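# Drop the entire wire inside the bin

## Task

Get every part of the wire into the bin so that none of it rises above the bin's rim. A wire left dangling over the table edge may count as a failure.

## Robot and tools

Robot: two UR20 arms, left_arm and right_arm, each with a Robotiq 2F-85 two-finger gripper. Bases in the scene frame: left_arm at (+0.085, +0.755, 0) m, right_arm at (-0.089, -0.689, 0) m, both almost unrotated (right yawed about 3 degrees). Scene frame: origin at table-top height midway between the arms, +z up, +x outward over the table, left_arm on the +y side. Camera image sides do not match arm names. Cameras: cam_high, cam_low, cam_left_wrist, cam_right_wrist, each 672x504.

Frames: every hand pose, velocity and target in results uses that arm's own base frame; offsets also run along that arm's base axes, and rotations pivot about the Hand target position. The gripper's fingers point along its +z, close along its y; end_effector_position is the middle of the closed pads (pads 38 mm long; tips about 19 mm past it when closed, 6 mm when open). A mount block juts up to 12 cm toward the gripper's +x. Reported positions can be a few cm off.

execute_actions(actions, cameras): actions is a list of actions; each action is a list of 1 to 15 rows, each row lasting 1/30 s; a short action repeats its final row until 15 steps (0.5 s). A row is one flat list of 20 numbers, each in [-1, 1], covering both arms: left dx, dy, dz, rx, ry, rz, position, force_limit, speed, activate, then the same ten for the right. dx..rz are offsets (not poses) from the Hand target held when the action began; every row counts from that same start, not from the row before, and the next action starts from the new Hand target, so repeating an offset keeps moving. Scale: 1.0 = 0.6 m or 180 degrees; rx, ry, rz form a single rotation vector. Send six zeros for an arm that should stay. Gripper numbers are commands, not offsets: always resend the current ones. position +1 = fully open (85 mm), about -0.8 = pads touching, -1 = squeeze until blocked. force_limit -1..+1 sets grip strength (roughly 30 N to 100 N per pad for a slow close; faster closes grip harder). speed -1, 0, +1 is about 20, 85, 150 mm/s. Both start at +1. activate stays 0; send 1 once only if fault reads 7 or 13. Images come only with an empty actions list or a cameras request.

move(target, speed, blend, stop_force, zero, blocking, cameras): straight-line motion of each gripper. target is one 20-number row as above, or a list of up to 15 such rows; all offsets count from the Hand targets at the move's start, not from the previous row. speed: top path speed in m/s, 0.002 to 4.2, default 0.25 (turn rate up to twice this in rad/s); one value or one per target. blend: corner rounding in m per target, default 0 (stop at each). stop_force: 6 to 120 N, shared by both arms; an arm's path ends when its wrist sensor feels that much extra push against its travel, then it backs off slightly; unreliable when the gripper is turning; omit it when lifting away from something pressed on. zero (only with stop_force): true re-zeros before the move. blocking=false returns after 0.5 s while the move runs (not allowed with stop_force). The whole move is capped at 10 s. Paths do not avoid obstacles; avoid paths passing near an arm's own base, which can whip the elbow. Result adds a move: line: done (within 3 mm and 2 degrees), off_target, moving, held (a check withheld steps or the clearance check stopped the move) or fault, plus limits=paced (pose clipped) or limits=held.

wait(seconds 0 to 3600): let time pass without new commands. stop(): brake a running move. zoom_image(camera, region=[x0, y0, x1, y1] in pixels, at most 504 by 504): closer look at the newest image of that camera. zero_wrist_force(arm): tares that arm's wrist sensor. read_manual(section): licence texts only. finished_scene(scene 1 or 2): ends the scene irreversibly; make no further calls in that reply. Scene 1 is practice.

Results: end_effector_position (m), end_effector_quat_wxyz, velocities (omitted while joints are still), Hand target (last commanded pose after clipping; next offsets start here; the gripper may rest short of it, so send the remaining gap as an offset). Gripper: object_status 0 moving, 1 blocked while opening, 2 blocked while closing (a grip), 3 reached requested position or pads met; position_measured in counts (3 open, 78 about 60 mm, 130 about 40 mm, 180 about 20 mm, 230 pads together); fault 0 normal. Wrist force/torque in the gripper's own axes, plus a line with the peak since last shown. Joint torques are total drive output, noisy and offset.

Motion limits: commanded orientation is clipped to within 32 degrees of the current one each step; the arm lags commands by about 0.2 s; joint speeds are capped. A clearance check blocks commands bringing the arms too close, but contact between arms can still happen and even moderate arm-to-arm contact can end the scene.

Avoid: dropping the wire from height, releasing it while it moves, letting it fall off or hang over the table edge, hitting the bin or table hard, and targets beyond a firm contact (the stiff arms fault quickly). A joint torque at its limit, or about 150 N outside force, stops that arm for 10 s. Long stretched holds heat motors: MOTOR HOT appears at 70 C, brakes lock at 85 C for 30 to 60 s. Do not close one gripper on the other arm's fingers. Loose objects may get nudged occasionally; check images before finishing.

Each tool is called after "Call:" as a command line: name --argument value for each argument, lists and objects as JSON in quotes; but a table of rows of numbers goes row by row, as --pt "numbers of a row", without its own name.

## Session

Call:
execute_actions --actions '[]'

Scene clock: 0.00 s.
left_arm: end_effector_position=(+0.2751, -0.1421, +0.1733) position_measured=3 object_status=3 fault=0 end_effector_quat_wxyz=(-0.205, -0.457, +0.865, +0.028) | right_arm: end_effector_position=(+1.1195, +0.2593, +0.2548) position_measured=3 object_status=3 fault=0 end_effector_quat_wxyz=(-0.236, +0.707, +0.121, +0.655)
Joint positions: left_arm=[-0.739 -1.911 2.737 -2.194 -1.937 -1.674] | right_arm=[3.498 -2.405 -2.08 1.314 1.729 3.314]
Joint velocities: within noise
Joint torques (N m): no reading
Wrist force (N): no reading
Wrist torque (N m): no reading
Wrist force, peak (N): no reading
Hand target: left_arm +0.2751, -0.1421, +0.1733; -0.205, -0.457, +0.865, +0.028 | right_arm +1.1195, +0.2593, +0.2548; -0.236, +0.707, +0.121, +0.655
Tool commands: left_gripper/position=+1.0 left_gripper/force_limit=+1.0 left_gripper/speed=+1.0 left_gripper/activate=+0.0 right_gripper/position=+1.0 right_gripper/force_limit=+1.0 right_gripper/speed=+1.0 right_gripper/activate=+0.0

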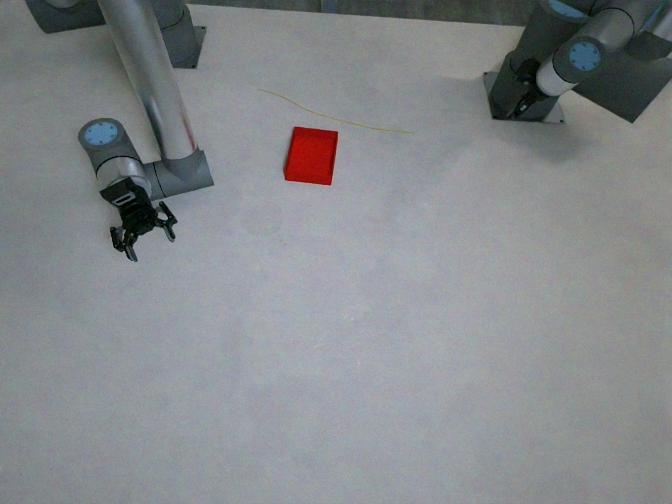

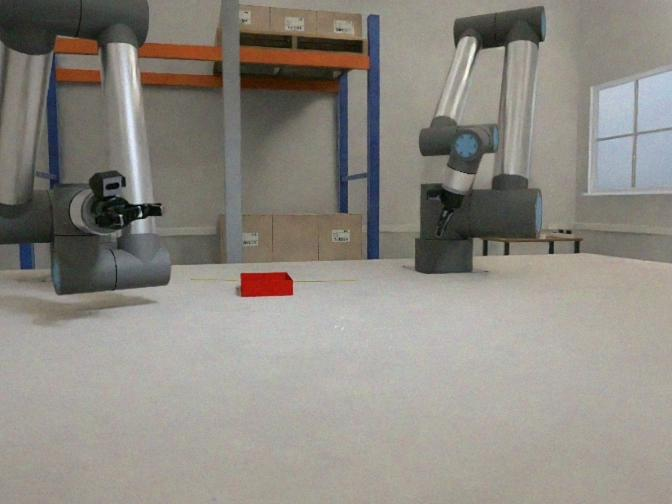

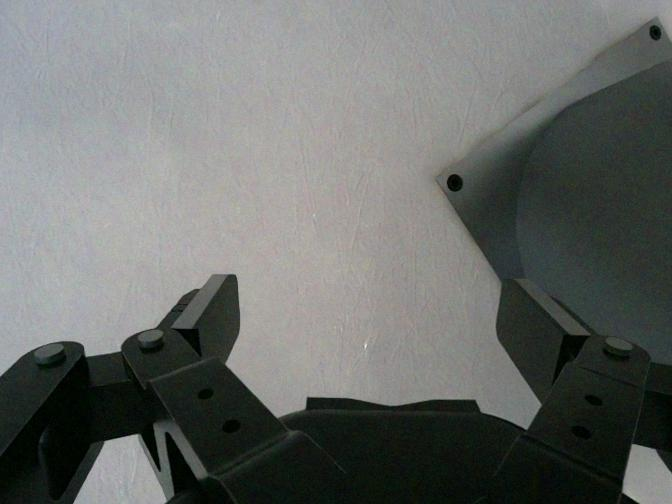

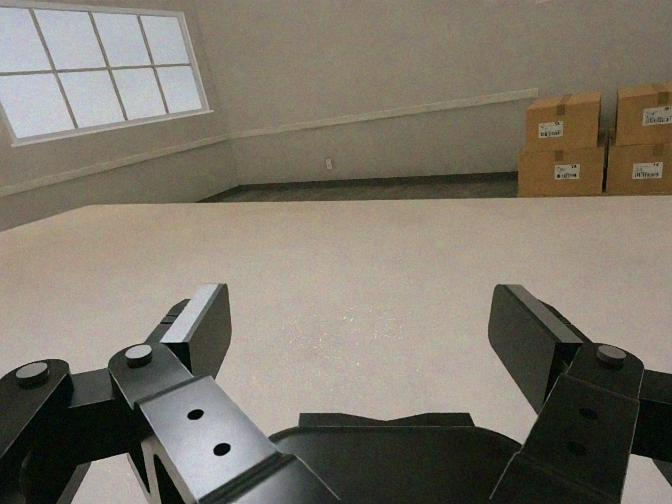

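Call:
zoom_image --camera "cam_high" --region '[240, 70, 440, 210]'

Scaled by 2.520 from the camera's image (finer frame: 960x720).

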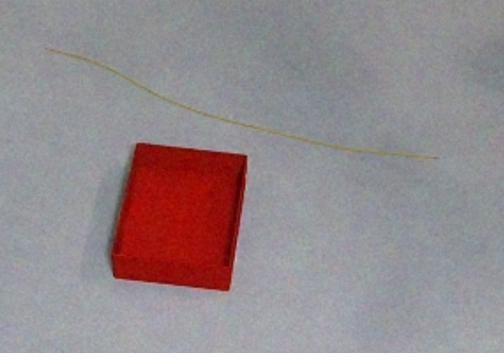

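Call:
move --target '[0,0,0,0,0,0,1,1,1,0,-0.6,0.32,0.33,-0.2417,0.4269,0,1,1,1,0]' --speed 0.6

Scene clock: 38.00 s.
left_arm: end_effector_position=(+0.2751, -0.1421, +0.1733) position_measured=3 object_status=3 fault=0 end_effector_quat_wxyz=(-0.205, -0.457, +0.865, +0.028) | right_arm: end_effector_position=(+0.7595, +0.4512, +0.4528) position_measured=3 object_status=3 fault=0 end_effector_quat_wxyz=(+0.000, +0.986, +0.168, +0.000)
Joint positions: left_arm=[-0.739 -1.911 2.737 -2.194 -1.937 -1.674] | right_arm=[3.907 -1.618 -1.96 -1.134 1.57 3.569]
Joint torques (N m): left_arm=[1.01 11.99 -64.63 -7.94 -2.31 1.29] | right_arm=[25.01 84.96 99.83 3.53 5.26 3.78]
Wrist force (N): left_arm=[0.2 0.2 0.3] | right_arm=[1.1 0.5 -0.7]
Wrist torque (N m): left_arm=[0.03 -0.04 0.00] | right_arm=[0.08 -0.11 -0.15]
Wrist force, peak (N): left_arm=[0.9 0.9 0.6] | right_arm=[-2.2 3.8 2.1]
Hand target: left_arm +0.2751, -0.1421, +0.1733; -0.205, -0.457, +0.865, +0.028 | right_arm +0.7595, +0.4513, +0.4528; +0.000, +0.986, +0.168, +0.000
Off the commanded pose: left_arm 0.000 m, 0 deg | right_arm 0.000 m, 0 deg.
move: done

Call:
move --target '[0,0,0,0,0,0,1,1,1,0,-0.583,0.398,-0.055,0,0,0.278,-0.21,1,1,0]' --speed 0.6 --cameras '["cam_high","cam_right_wrist"]'

Scene clock: 41.87 s.
left_arm: end_effector_position=(+0.2751, -0.1421, +0.1733) position_measured=3 object_status=3 fault=0 end_effector_quat_wxyz=(-0.205, -0.457, +0.865, +0.028) | right_arm: end_effector_position=(+0.4098, +0.6899, +0.4198) position_measured=155 object_status=3 fault=0 end_effector_quat_wxyz=(+0.000, +0.822, +0.569, +0.000)
Joint positions: left_arm=[-0.739 -1.911 2.737 -2.194 -1.937 -1.674] | right_arm=[4.43 -1.54 -2.089 -1.083 1.57 3.218]
Joint torques (N m): left_arm=[5.45 12.58 -66.29 -7.54 -2.22 1.28] | right_arm=[14.78 62.43 96.4 16.3 -4.61 -5.33]
Wrist force (N): left_arm=[0.7 0.1 0.4] | right_arm=[0.8 -0.5 -0.9]
Wrist torque (N m): left_arm=[0.00 -0.12 -0.01] | right_arm=[-0.09 -0.03 0.38]
Wrist force, peak (N): left_arm=[1.0 0.6 0.8] | right_arm=[2.2 -6.6 -0.3]
Hand target: left_arm +0.2751, -0.1421, +0.1733; -0.205, -0.457, +0.865, +0.028 | right_arm +0.4097, +0.6901, +0.4198; +0.000, +0.822, +0.569, +0.000
Off the commanded pose: left_arm 0.000 m, 0 deg | right_arm 0.000 m, 0 deg.
move: done

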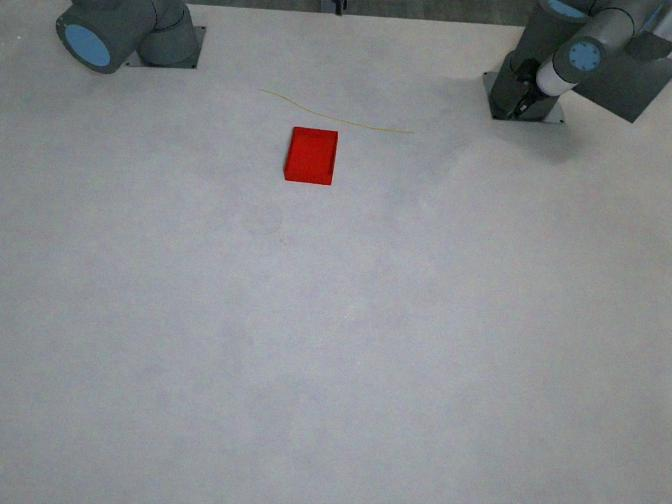

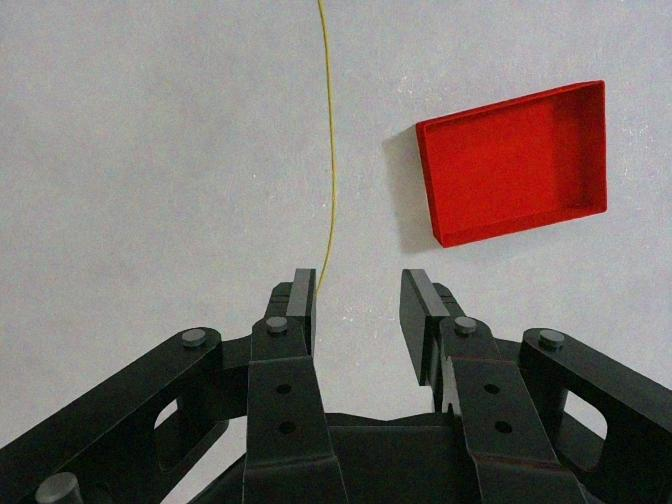

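Call:
move --target '[0,0,0,0,0,0,1,1,1,0,-0.0247,-0.008,-0.648,0,0,0.019,-0.21,1,1,0]' --speed 0.35 --cameras '["cam_right_wrist"]'

Scene clock: 76.40 s.
left_arm: end_effector_position=(+0.2751, -0.1421, +0.1733) position_measured=3 object_status=3 fault=0 end_effector_quat_wxyz=(-0.205, -0.457, +0.865, +0.028) | right_arm: end_effector_position=(+0.3949, +0.6853, +0.0311) position_measured=155 object_status=3 fault=0 end_effector_quat_wxyz=(+0.000, +0.805, +0.594, +0.000)
Joint positions: left_arm=[-0.739 -1.911 2.737 -2.194 -1.937 -1.674] | right_arm=[4.447 -1.949 -2.358 -0.405 1.57 3.175]
Joint torques (N m): left_arm=[2.87 9.66 -64.75 -7.77 -2.39 1.65] | right_arm=[10.76 110.51 31.18 15.23 0.23 -5.39]
Wrist force (N): left_arm=[0.2 0.5 0.0] | right_arm=[1.0 0.4 -0.6]
Wrist torque (N m): left_arm=[0.09 -0.03 0.00] | right_arm=[0.07 -0.08 0.38]
Wrist force, peak (N): left_arm=[0.6 1.0 0.6] | right_arm=[1.0 0.1 -5.2]
Hand target: left_arm +0.2751, -0.1421, +0.1733; -0.205, -0.457, +0.865, +0.028 | right_arm +0.3949, +0.6853, +0.0310; +0.000, +0.805, +0.594, +0.000
Off the commanded pose: left_arm 0.000 m, 0 deg | right_arm 0.000 m, 0 deg.
move: done

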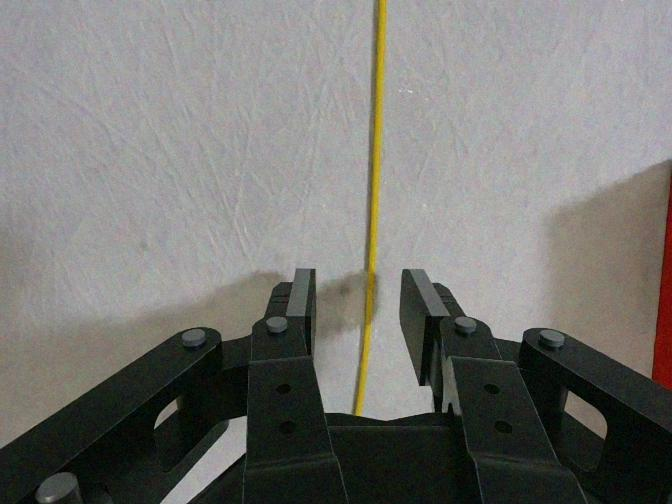

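Call:
move --target '[0,0,0,0,0,0,1,1,1,0,0,0,-0.0188,0,0,0,-0.21,1,1,0]' --speed 0.008 --stop_force 8

Call:
move --pt "0 0 0 0 0 0 1 1 1 0 0 0 0 0 0 0 -1 -0.3 -0.5 0" --pt "0 0 0 0 0 0 1 1 1 0 0 0 0.1 0 0 0 -1 -0.3 -0.5 0" --pt "0 0 0 0 0 0 1 1 1 0 0.05 -0.02 0.634 0 0 0 -1 -0.3 -0.5 0" --pt "0 0 0 0 0 0 1 1 1 0 0.339 -0.134 0.634 0 0 -0.195 -1 -0.3 -0.5 0" --speed '[0.1,0.1,0.25,0.25]' --blend '[0,0.02,0.03,0]' --cameras '["cam_high","cam_low","cam_right_wrist"]'

Scene clock: 84.00 s.
left_arm: end_effector_position=(+0.2751, -0.1421, +0.1733) position_measured=3 object_status=3 fault=0 end_effector_quat_wxyz=(-0.205, -0.457, +0.865, +0.028) | right_arm: end_effector_position=(+0.3949, +0.6853, +0.0197) position_measured=155 object_status=3 fault=0 end_effector_quat_wxyz=(+0.000, +0.805, +0.594, +0.000)
Joint positions: left_arm=[-0.739 -1.911 2.737 -2.194 -1.937 -1.674] | right_arm=[4.447 -1.966 -2.361 -0.384 1.57 3.175]
Joint torques (N m): left_arm=[1.68 8.15 -65.59 -7.41 -2.52 1.62] | right_arm=[-23.35 115 29.81 16.03 4.4 -5.28]
Wrist force (N): left_arm=[0.7 0.4 0.2] | right_arm=[1.3 0.5 -0.7]
Wrist torque (N m): left_arm=[0.07 -0.13 0.00] | right_arm=[0.07 -0.15 0.38]
Wrist force, peak (N): left_arm=[0.3 1.3 0.1] | right_arm=[1.3 0.6 -1.4]
Hand target: left_arm +0.2751, -0.1421, +0.1733; -0.205, -0.457, +0.865, +0.028 | right_arm +0.3949, +0.6853, +0.0197; +0.000, +0.805, +0.594, +0.000
Off the commanded pose: left_arm 0.000 m, 0 deg | right_arm 0.000 m, 0 deg.
move: done

Scene clock: 88.47 s.
left_arm: end_effector_position=(+0.2751, -0.1421, +0.1733) position_measured=3 object_status=3 fault=0 end_effector_quat_wxyz=(-0.205, -0.457, +0.865, +0.028) | right_arm: end_effector_position=(+0.5982, +0.6049, +0.4001) position_measured=229 object_status=2 fault=0 end_effector_quat_wxyz=(+0.000, +0.946, +0.324, +0.000)
Joint positions: left_arm=[-0.739 -1.911 2.737 -2.194 -1.937 -1.674] | right_arm=[4.171 -1.611 -2.049 -1.053 1.57 3.512]
Joint torques (N m): left_arm=[4.74 10.96 -63.81 -7.26 -2.58 1.47] | right_arm=[-28.48 78.36 95.03 3.55 -4.1 3.24]
Wrist force (N): left_arm=[0.5 0.8 0.2] | right_arm=[0.5 0.2 -1.0]
Wrist torque (N m): left_arm=[0.14 -0.10 -0.01] | right_arm=[0.07 0.02 -0.14]
Wrist force, peak (N): left_arm=[0.6 0.8 1.0] | right_arm=[1.3 -0.9 -3.3]
Hand target: left_arm +0.2751, -0.1421, +0.1733; -0.205, -0.457, +0.865, +0.028 | right_arm +0.5983, +0.6049, +0.4001; +0.000, +0.946, +0.323, +0.000
Off the commanded pose: left_arm 0.000 m, 0 deg | right_arm 0.000 m, 0 deg.
move: done

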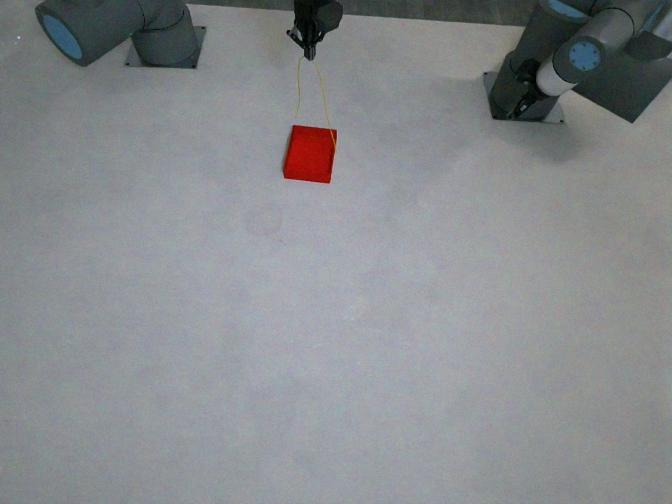

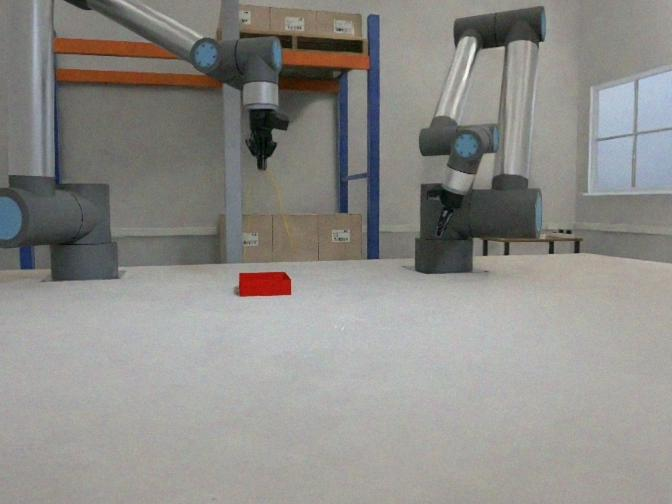

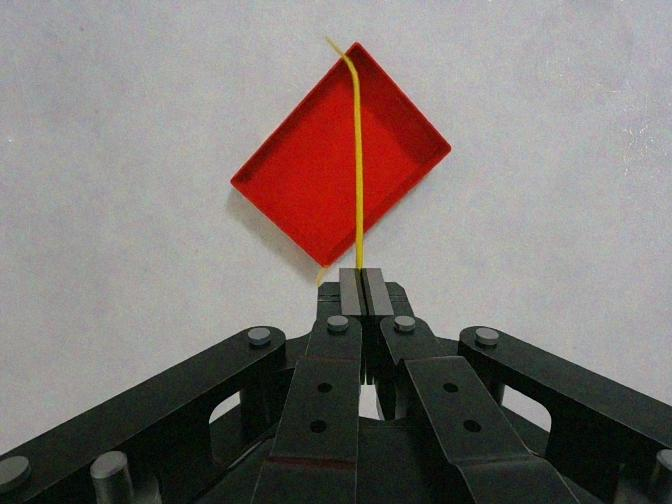

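Call:
move --target '[0,0,0,0,0,0,1,1,1,0,0.0067,-0.0315,-0.18,0,0,-0.0394,-1,-0.3,-0.5,0]' --speed 0.2 --cameras '["cam_high","cam_low","cam_right_wrist"]'

Call:
zoom_image --camera "cam_high" --region '[250, 60, 370, 200]'

Call:
zoom_image --camera "cam_low" --region '[210, 180, 330, 310]'

Scene clock: 182.17 s.
left_arm: end_effector_position=(+0.2751, -0.1421, +0.1733) position_measured=3 object_status=3 fault=0 end_effector_quat_wxyz=(-0.205, -0.457, +0.865, +0.028) | right_arm: end_effector_position=(+0.6023, +0.5860, +0.2922) position_measured=229 object_status=2 fault=0 end_effector_quat_wxyz=(+0.000, +0.964, +0.264, +0.000)
Joint positions: left_arm=[-0.739 -1.911 2.737 -2.194 -1.937 -1.674] | right_arm=[4.155 -1.681 -2.151 -0.88 1.57 3.62]
Joint torques (N m): left_arm=[3.5 7.21 -67.77 -6.8 -2.56 1.32] | right_arm=[-32.86 85.62 62.92 16.7 -3.9 3.59]
Wrist force (N): left_arm=[0.1 0.2 0.1] | right_arm=[0.9 0.0 -1.0]
Wrist torque (N m): left_arm=[0.03 -0.03 -0.01] | right_arm=[0.00 -0.07 -0.06]
Wrist force, peak (N): left_arm=[0.5 1.1 0.5] | right_arm=[0.9 -0.7 -4.6]
Hand target: left_arm +0.2751, -0.1421, +0.1733; -0.205, -0.457, +0.865, +0.028 | right_arm +0.6023, +0.5860, +0.2921; +0.000, +0.964, +0.264, +0.000
Off the commanded pose: left_arm 0.000 m, 0 deg | right_arm 0.000 m, 0 deg.
move: done

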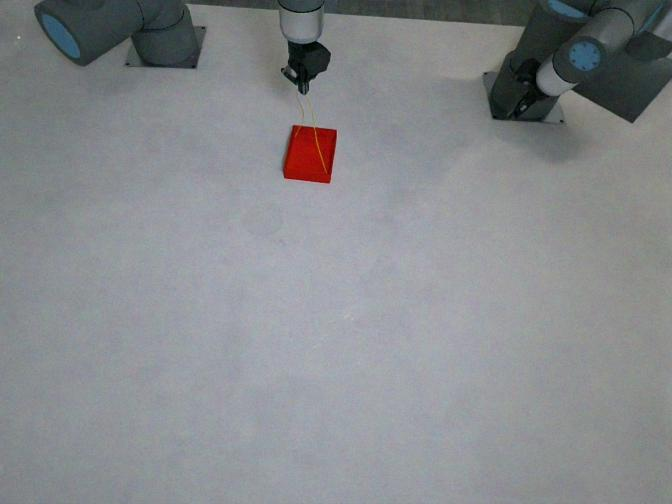

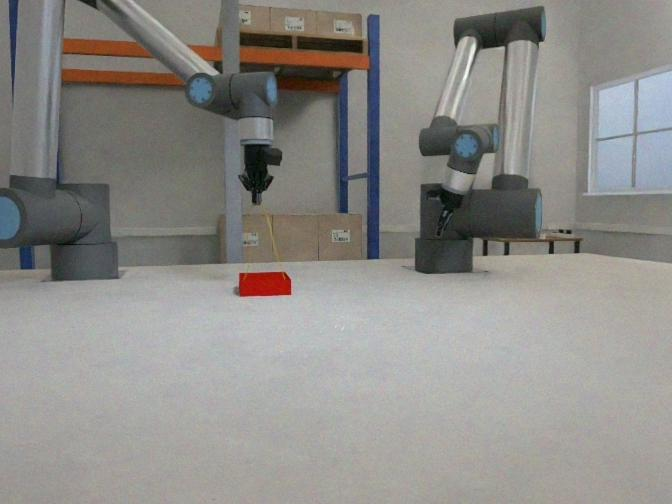

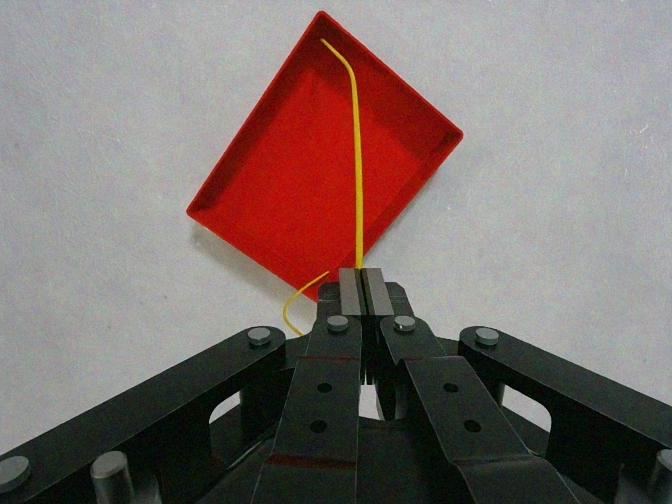

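Scaled by 3.600 from the camera's image (finer frame: 960x720).

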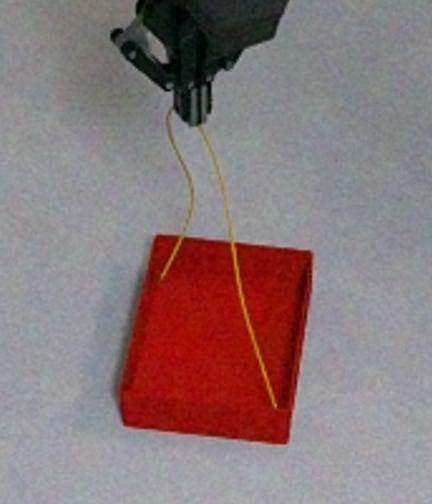

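Scaled by 3.877 from the camera's image (finer frame: 960x720).

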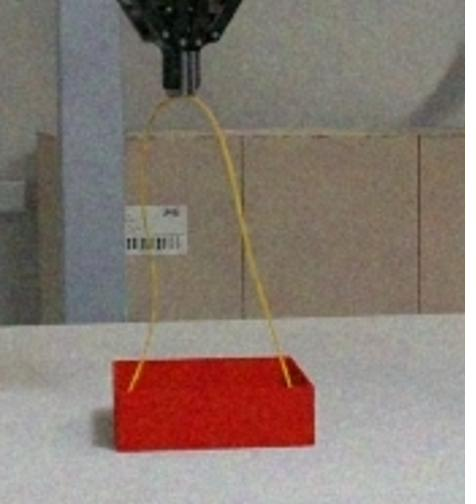

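Call:
move --pt "0 0 0 0 0 0 1 1 1 0 -0.005 -0.005 0 0 0 -0.15 -1 -0.3 -0.5 0" --pt "0 0 0 0 0 0 1 1 1 0 -0.009 -0.01 -0.15 0 0 -0.211 -1 -0.3 -0.5 0" --speed 0.15 --cameras '["cam_high","cam_right_wrist"]'

Call:
zoom_image --camera "cam_high" --region '[250, 60, 370, 200]'

Scene clock: 190.40 s.
left_arm: end_effector_position=(+0.2751, -0.1421, +0.1733) position_measured=3 object_status=3 fault=0 end_effector_quat_wxyz=(-0.205, -0.457, +0.865, +0.028) | right_arm: end_effector_position=(+0.5969, +0.5800, +0.2022) position_measured=229 object_status=2 fault=0 end_effector_quat_wxyz=(+0.000, +0.998, -0.064, +0.000)
Joint positions: left_arm=[-0.739 -1.911 2.737 -2.194 -1.937 -1.674] | right_arm=[4.157 -1.761 -2.223 -0.729 1.57 4.284]
Joint torques (N m): left_arm=[9.43 7.4 -66.64 -7.23 -2.29 1.22] | right_arm=[25.88 98.85 57.61 16.22 -4.45 3.47]
Wrist force (N): left_arm=[0.6 0.4 0.6] | right_arm=[1.4 0.1 -1.2]
Wrist torque (N m): left_arm=[0.07 -0.13 -0.02] | right_arm=[0.02 -0.13 -0.11]
Wrist force, peak (N): left_arm=[0.7 0.9 0.9] | right_arm=[1.3 0.1 -4.1]
Hand target: left_arm +0.2751, -0.1421, +0.1733; -0.205, -0.457, +0.865, +0.028 | right_arm +0.5969, +0.5800, +0.2021; +0.000, +0.998, -0.064, +0.000
Off the commanded pose: left_arm 0.000 m, 0 deg | right_arm 0.000 m, 0 deg.
move: done

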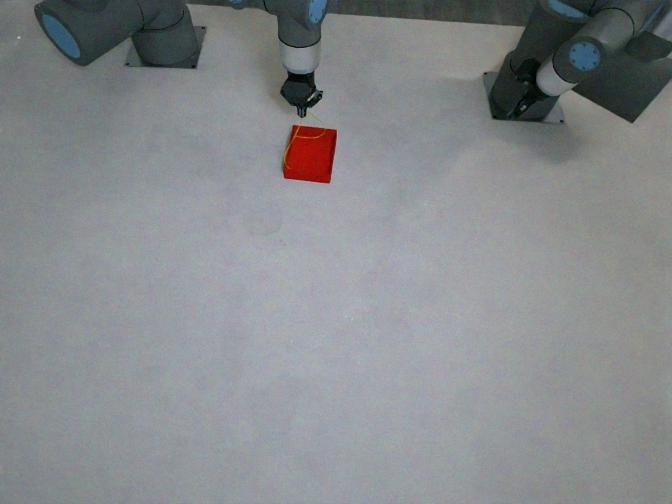

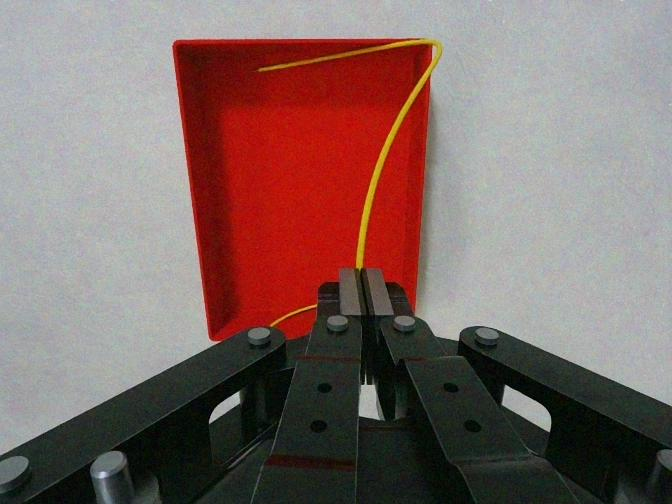

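Scaled by 3.600 from the camera's image (finer frame: 960x720).

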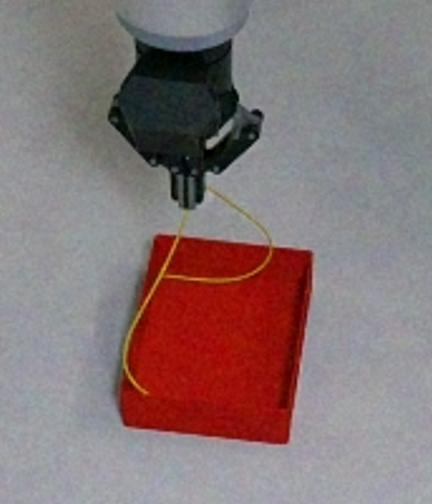

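Call:
move --pt "0 0 0 0 0 0 1 1 1 0 -0.015 0.05 -0.05 0 0 0.03 -1 -0.3 -0.5 0" --pt "0 0 0 0 0 0 1 1 1 0 -0.015 0.06 -0.16 0 0 0.05 -1 -0.3 -0.5 0" --speed 0.12 --blend '[0.01,0]' --cameras '["cam_high","cam_low","cam_right_wrist"]'

Call:
zoom_image --camera "cam_high" --region '[250, 60, 370, 200]'

Call:
zoom_image --camera "cam_low" --region '[210, 220, 330, 310]'

Scene clock: 199.70 s.
left_arm: end_effector_position=(+0.2751, -0.1421, +0.1733) position_measured=3 object_status=3 fault=0 end_effector_quat_wxyz=(-0.205, -0.457, +0.865, +0.028) | right_arm: end_effector_position=(+0.5879, +0.6160, +0.1062) position_measured=229 object_status=2 fault=0 end_effector_quat_wxyz=(+0.000, +1.000, +0.015, +0.000)
Joint positions: left_arm=[-0.739 -1.911 2.737 -2.194 -1.937 -1.674] | right_arm=[4.189 -1.892 -2.246 -0.575 1.57 4.16]
Joint torques (N m): left_arm=[10.37 6.8 -67.84 -6.84 -2.74 1.41] | right_arm=[24.81 115.15 45.17 16.83 0.53 -5.02]
Wrist force (N): left_arm=[0.3 0.5 0.3] | right_arm=[0.8 0.6 -1.2]
Wrist torque (N m): left_arm=[0.09 -0.07 -0.02] | right_arm=[0.12 -0.03 0.40]
Wrist force, peak (N): left_arm=[0.3 0.9 0.8] | right_arm=[1.6 1.7 -2.7]
Hand target: left_arm +0.2751, -0.1421, +0.1733; -0.205, -0.457, +0.865, +0.028 | right_arm +0.5879, +0.6160, +0.1061; +0.000, +1.000, +0.015, +0.000
Off the commanded pose: left_arm 0.000 m, 0 deg | right_arm 0.000 m, 0 deg.
move: done

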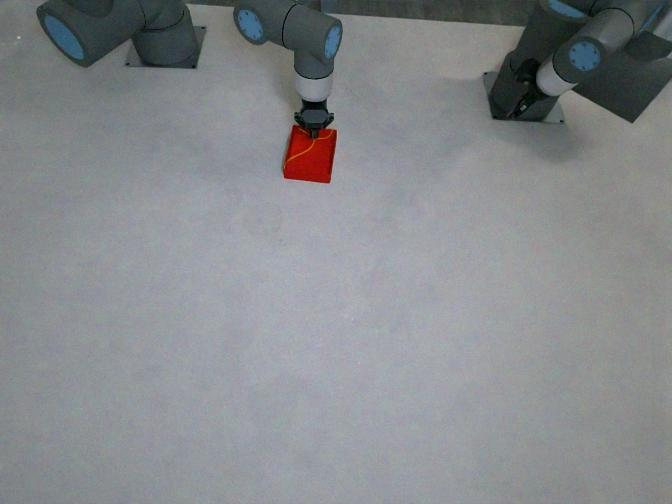

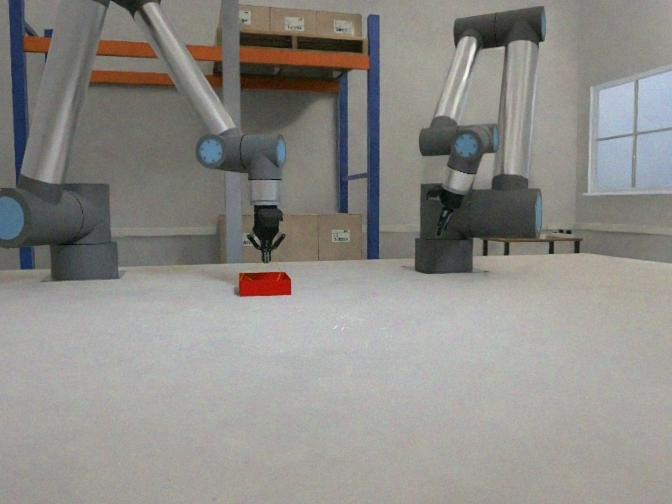

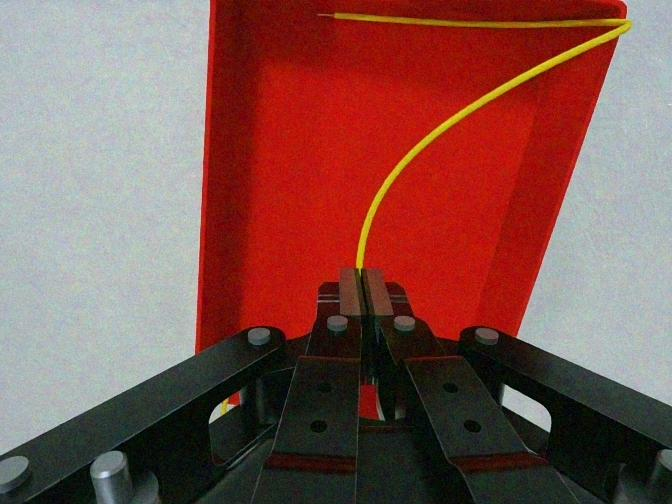

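Scaled by 3.600 from the camera's image (finer frame: 960x720).

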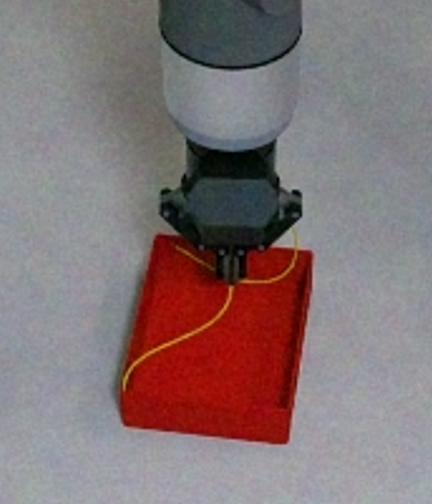

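Scaled by 4.200 from the camera's image (finer frame: 960x720).

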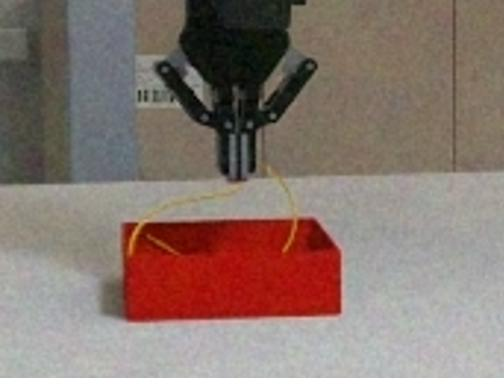

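Call:
move --pt "0 0 0 0 0 0 1 1 1 0 0.005 0.01 -0.05 0 0 0.08 -1 -0.3 -0.5 0" --pt "0 0 0 0 0 0 1 1 1 0 0.01 0.015 -0.115 0 0 0.11 -1 -0.3 -0.5 0" --speed 0.1 --blend '[0.01,0]' --cameras '["cam_high","cam_low","cam_right_wrist"]'

Call:
zoom_image --camera "cam_high" --region '[250, 60, 370, 200]'

Call:
zoom_image --camera "cam_low" --region '[210, 220, 330, 310]'

Scene clock: 206.73 s.
left_arm: end_effector_position=(+0.2751, -0.1421, +0.1733) position_measured=3 object_status=3 fault=0 end_effector_quat_wxyz=(-0.205, -0.457, +0.865, +0.028) | right_arm: end_effector_position=(+0.5939, +0.6250, +0.0371) position_measured=229 object_status=2 fault=0 end_effector_quat_wxyz=(+0.000, +0.983, +0.186, +0.000)
Joint positions: left_arm=[-0.739 -1.911 2.737 -2.194 -1.937 -1.674] | right_arm=[4.188 -1.989 -2.255 -0.468 1.57 3.813]
Joint torques (N m): left_arm=[5.34 8.54 -67.48 -7.23 -2.43 1.6] | right_arm=[-33.31 127.74 37.43 15.86 4.69 -5.14]
Wrist force (N): left_arm=[0.0 0.2 0.5] | right_arm=[0.9 0.0 -1.3]
Wrist torque (N m): left_arm=[0.03 -0.01 -0.02] | right_arm=[0.03 -0.07 0.43]
Wrist force, peak (N): left_arm=[0.9 1.0 0.6] | right_arm=[1.3 0.6 -1.8]
Hand target: left_arm +0.2751, -0.1421, +0.1733; -0.205, -0.457, +0.865, +0.028 | right_arm +0.5939, +0.6250, +0.0371; +0.000, +0.983, +0.186, +0.000
Off the commanded pose: left_arm 0.000 m, 0 deg | right_arm 0.000 m, 0 deg.
move: done

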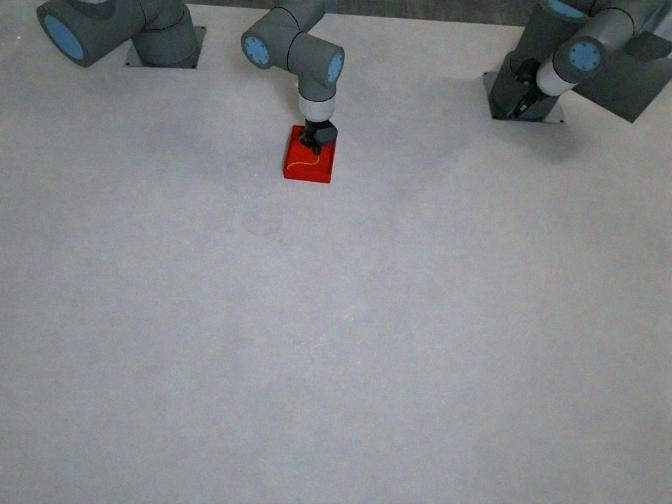

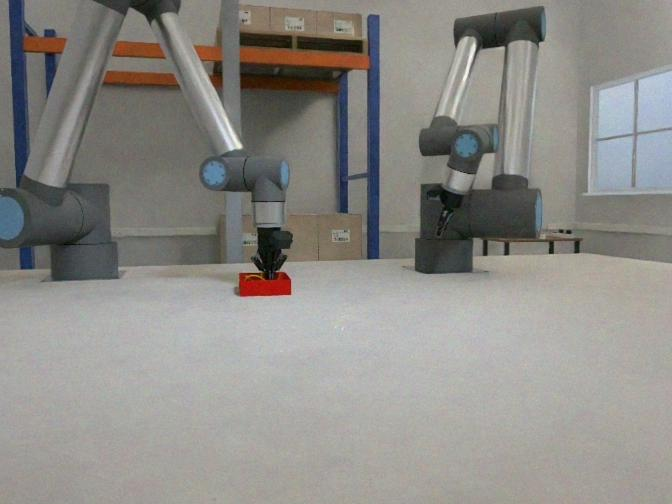

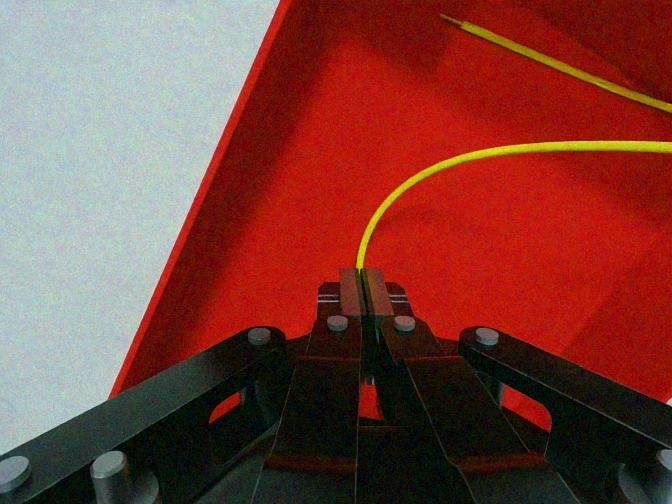

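Scaled by 3.600 from the camera's image (finer frame: 960x720).

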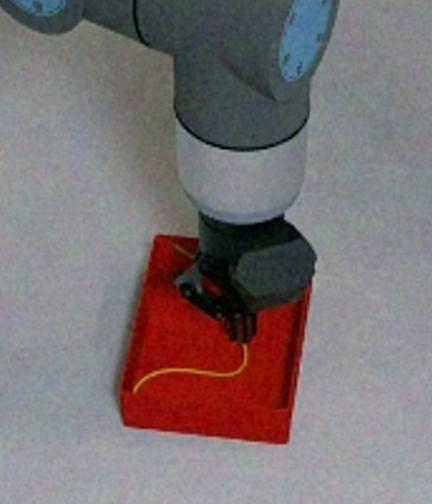

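Scaled by 4.200 from the camera's image (finer frame: 960x720).

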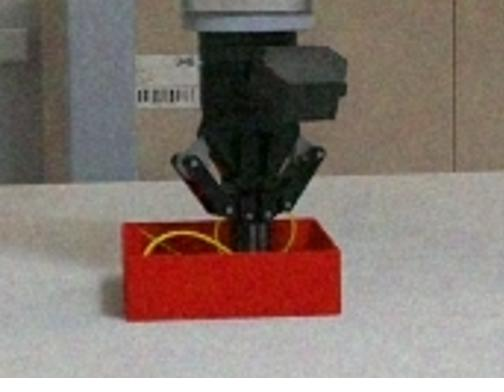

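Call:
move --pt "0 0 0 0 0 0 1 1 1 0 -0.03 0.01 -0.012 0 0 -0.09 -1 -0.3 -0.5 0" --pt "0 0 0 0 0 0 1 1 1 0 -0.03 0.01 -0.021 0 0 -0.09 -1 -0.3 -0.5 0" --pt "0 0 0 0 0 0 1 1 1 0 -0.03 0.01 -0.021 0 0 -0.09 -0.65 -0.3 -1 0" --pt "0 0 0 0 0 0 1 1 1 0 -0.03 0.01 0.04 0 0 -0.09 -0.65 -0.3 -1 0" --pt "0 0 0 0 0 0 1 1 1 0 -0.1 -0.1 0.5 0 0 -0.09 -0.65 -0.3 -1 0" --speed '[0.1,0.01,0.05,0.06,0.25]' --cameras '["cam_high","cam_low","cam_right_wrist"]'

Call:
zoom_image --camera "cam_high" --region '[270, 110, 350, 200]'

Call:
zoom_image --camera "cam_low" --region '[225, 255, 305, 305]'

Scene clock: 219.23 s.
left_arm: end_effector_position=(+0.2751, -0.1421, +0.1733) position_measured=3 object_status=3 fault=0 end_effector_quat_wxyz=(-0.205, -0.457, +0.865, +0.028) | right_arm: end_effector_position=(+0.5339, +0.5650, +0.3370) position_measured=211 object_status=3 fault=0 end_effector_quat_wxyz=(+0.000, +0.999, +0.046, +0.000)
Joint positions: left_arm=[-0.739 -1.911 2.737 -2.194 -1.937 -1.674] | right_arm=[4.217 -1.57 -2.193 -0.949 1.57 4.125]
Joint torques (N m): left_arm=[5.69 7.98 -67.6 -6.85 -2.63 1.04] | right_arm=[24.04 126.68 90.51 4.13 2.6 4.12]
Wrist force (N): left_arm=[0.3 0.4 0.5] | right_arm=[1.2 0.4 -0.9]
Wrist torque (N m): left_arm=[0.07 -0.07 -0.02] | right_arm=[0.07 -0.12 -0.13]
Wrist force, peak (N): left_arm=[0.5 0.5 1.3] | right_arm=[0.5 1.3 -4.0]
Hand target: left_arm +0.2751, -0.1421, +0.1733; -0.205, -0.457, +0.865, +0.028 | right_arm +0.5339, +0.5650, +0.3371; +0.000, +0.999, +0.046, +0.000
Off the commanded pose: left_arm 0.000 m, 0 deg | right_arm 0.000 m, 0 deg.
move: done

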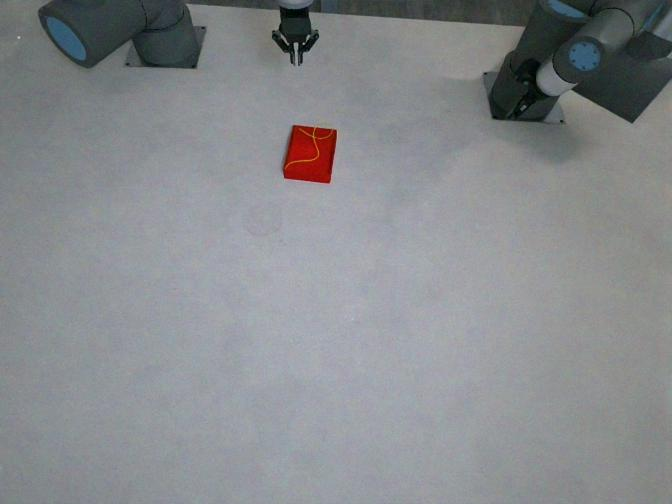

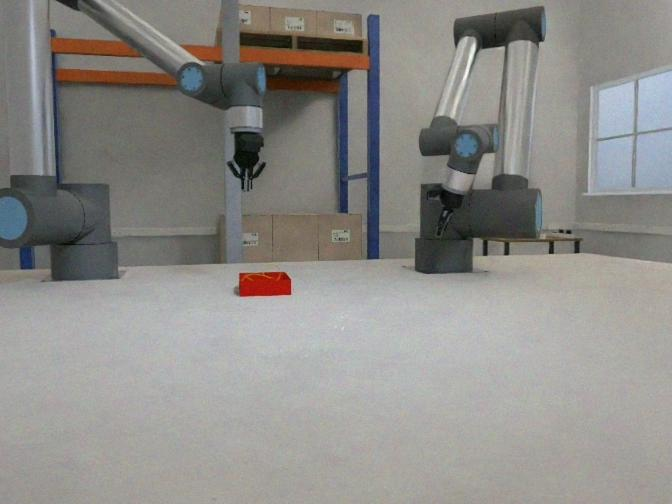

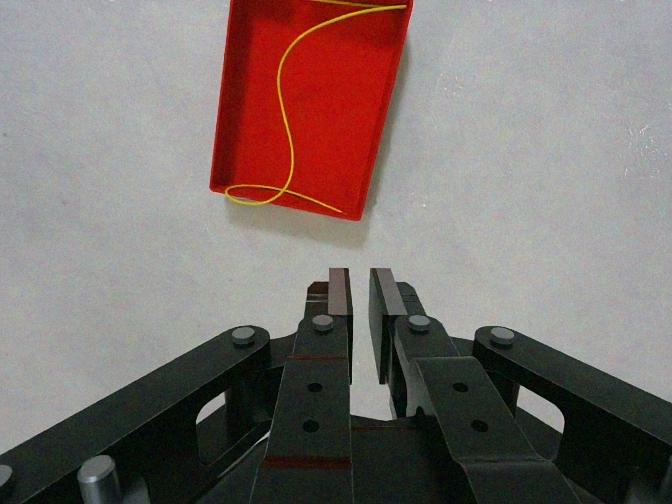

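Scaled by 5.600 from the camera's image (finer frame: 960x720).

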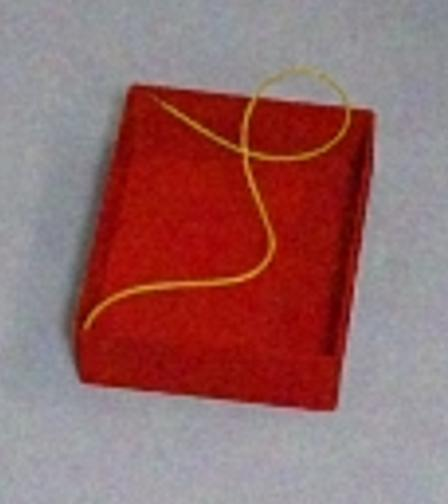

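Scaled by 6.300 from the camera's image (finer frame: 960x720).

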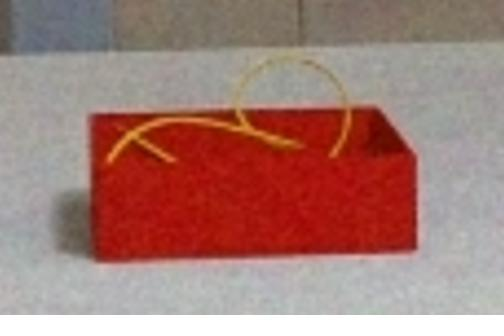

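Call:
move --pt "0 0 0 0 0 0 1 1 1 0 -0.135 0.15 -0.3 0 0 -0.03 -1 -0.3 0 0" --pt "0 0 0 0 0 0 1 1 1 0 -0.135 0.15 -0.445 0 0 -0.03 -1 -0.3 0 0" --pt "0 0 0 0 0 0 1 1 1 0 0.022 0.145 -0.445 0 0 -0.03 -1 -0.3 0 0" --pt "0 0 0 0 0 0 1 1 1 0 0.028 0.145 -0.5 0 0 -0.03 -1 -0.3 0 0" --speed '[0.3,0.15,0.06,0.05]' --cameras '["cam_high","cam_low","cam_right_wrist"]'

Call:
zoom_image --camera "cam_low" --region '[225, 245, 305, 305]'

Scene clock: 240.73 s.
left_arm: end_effector_position=(+0.2751, -0.1421, +0.1733) position_measured=3 object_status=3 fault=0 end_effector_quat_wxyz=(-0.205, -0.457, +0.865, +0.028) | right_arm: end_effector_position=(+0.5507, +0.6520, +0.0372) position_measured=232 object_status=3 fault=0 end_effector_quat_wxyz=(+0.000, +1.000, -0.001, +0.000)
Joint positions: left_arm=[-0.739 -1.911 2.737 -2.194 -1.937 -1.674] | right_arm=[4.249 -1.983 -2.267 -0.462 1.57 4.251]
Joint torques (N m): left_arm=[8.63 7.19 -67.2 -6.54 -2.24 1.19] | right_arm=[-32.74 131.48 36.94 15.42 4.72 -5.13]
Wrist force (N): left_arm=[-0.1 0.5 0.4] | right_arm=[1.7 0.4 -0.9]
Wrist torque (N m): left_arm=[0.08 0.01 -0.01] | right_arm=[0.05 -0.19 0.37]
Wrist force, peak (N): left_arm=[0.6 0.9 0.9] | right_arm=[2.5 2.2 -4.1]
Hand target: left_arm +0.2751, -0.1421, +0.1733; -0.205, -0.457, +0.865, +0.028 | right_arm +0.5507, +0.6520, +0.0371; +0.000, +1.000, -0.001, +0.000
Off the commanded pose: left_arm 0.000 m, 0 deg | right_arm 0.000 m, 0 deg.
move: done

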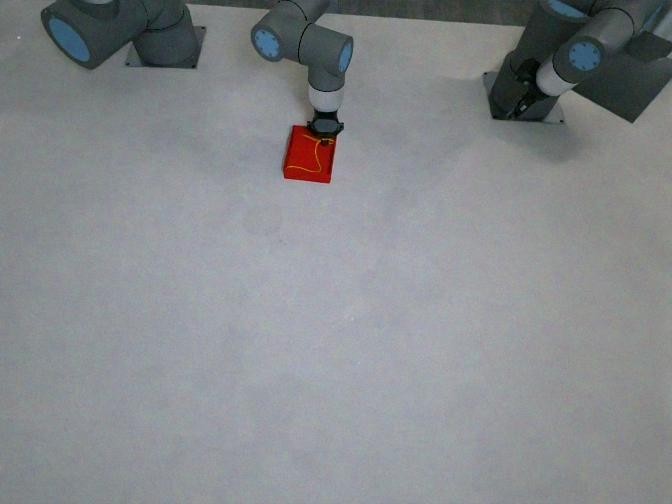

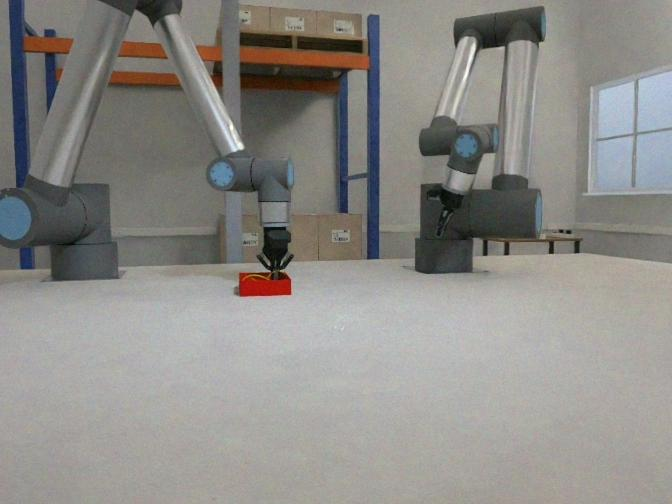

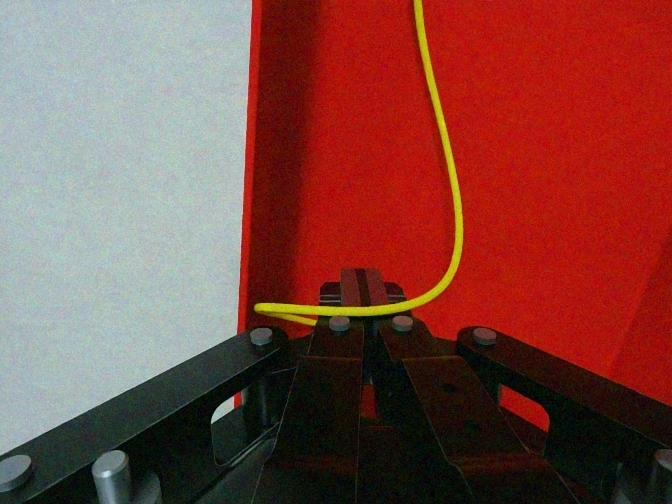

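Scaled by 6.300 from the camera's image (finer frame: 960x720).

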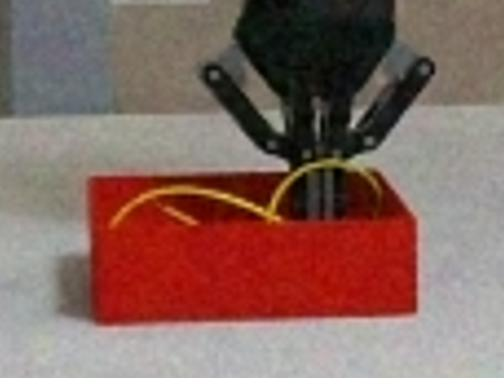

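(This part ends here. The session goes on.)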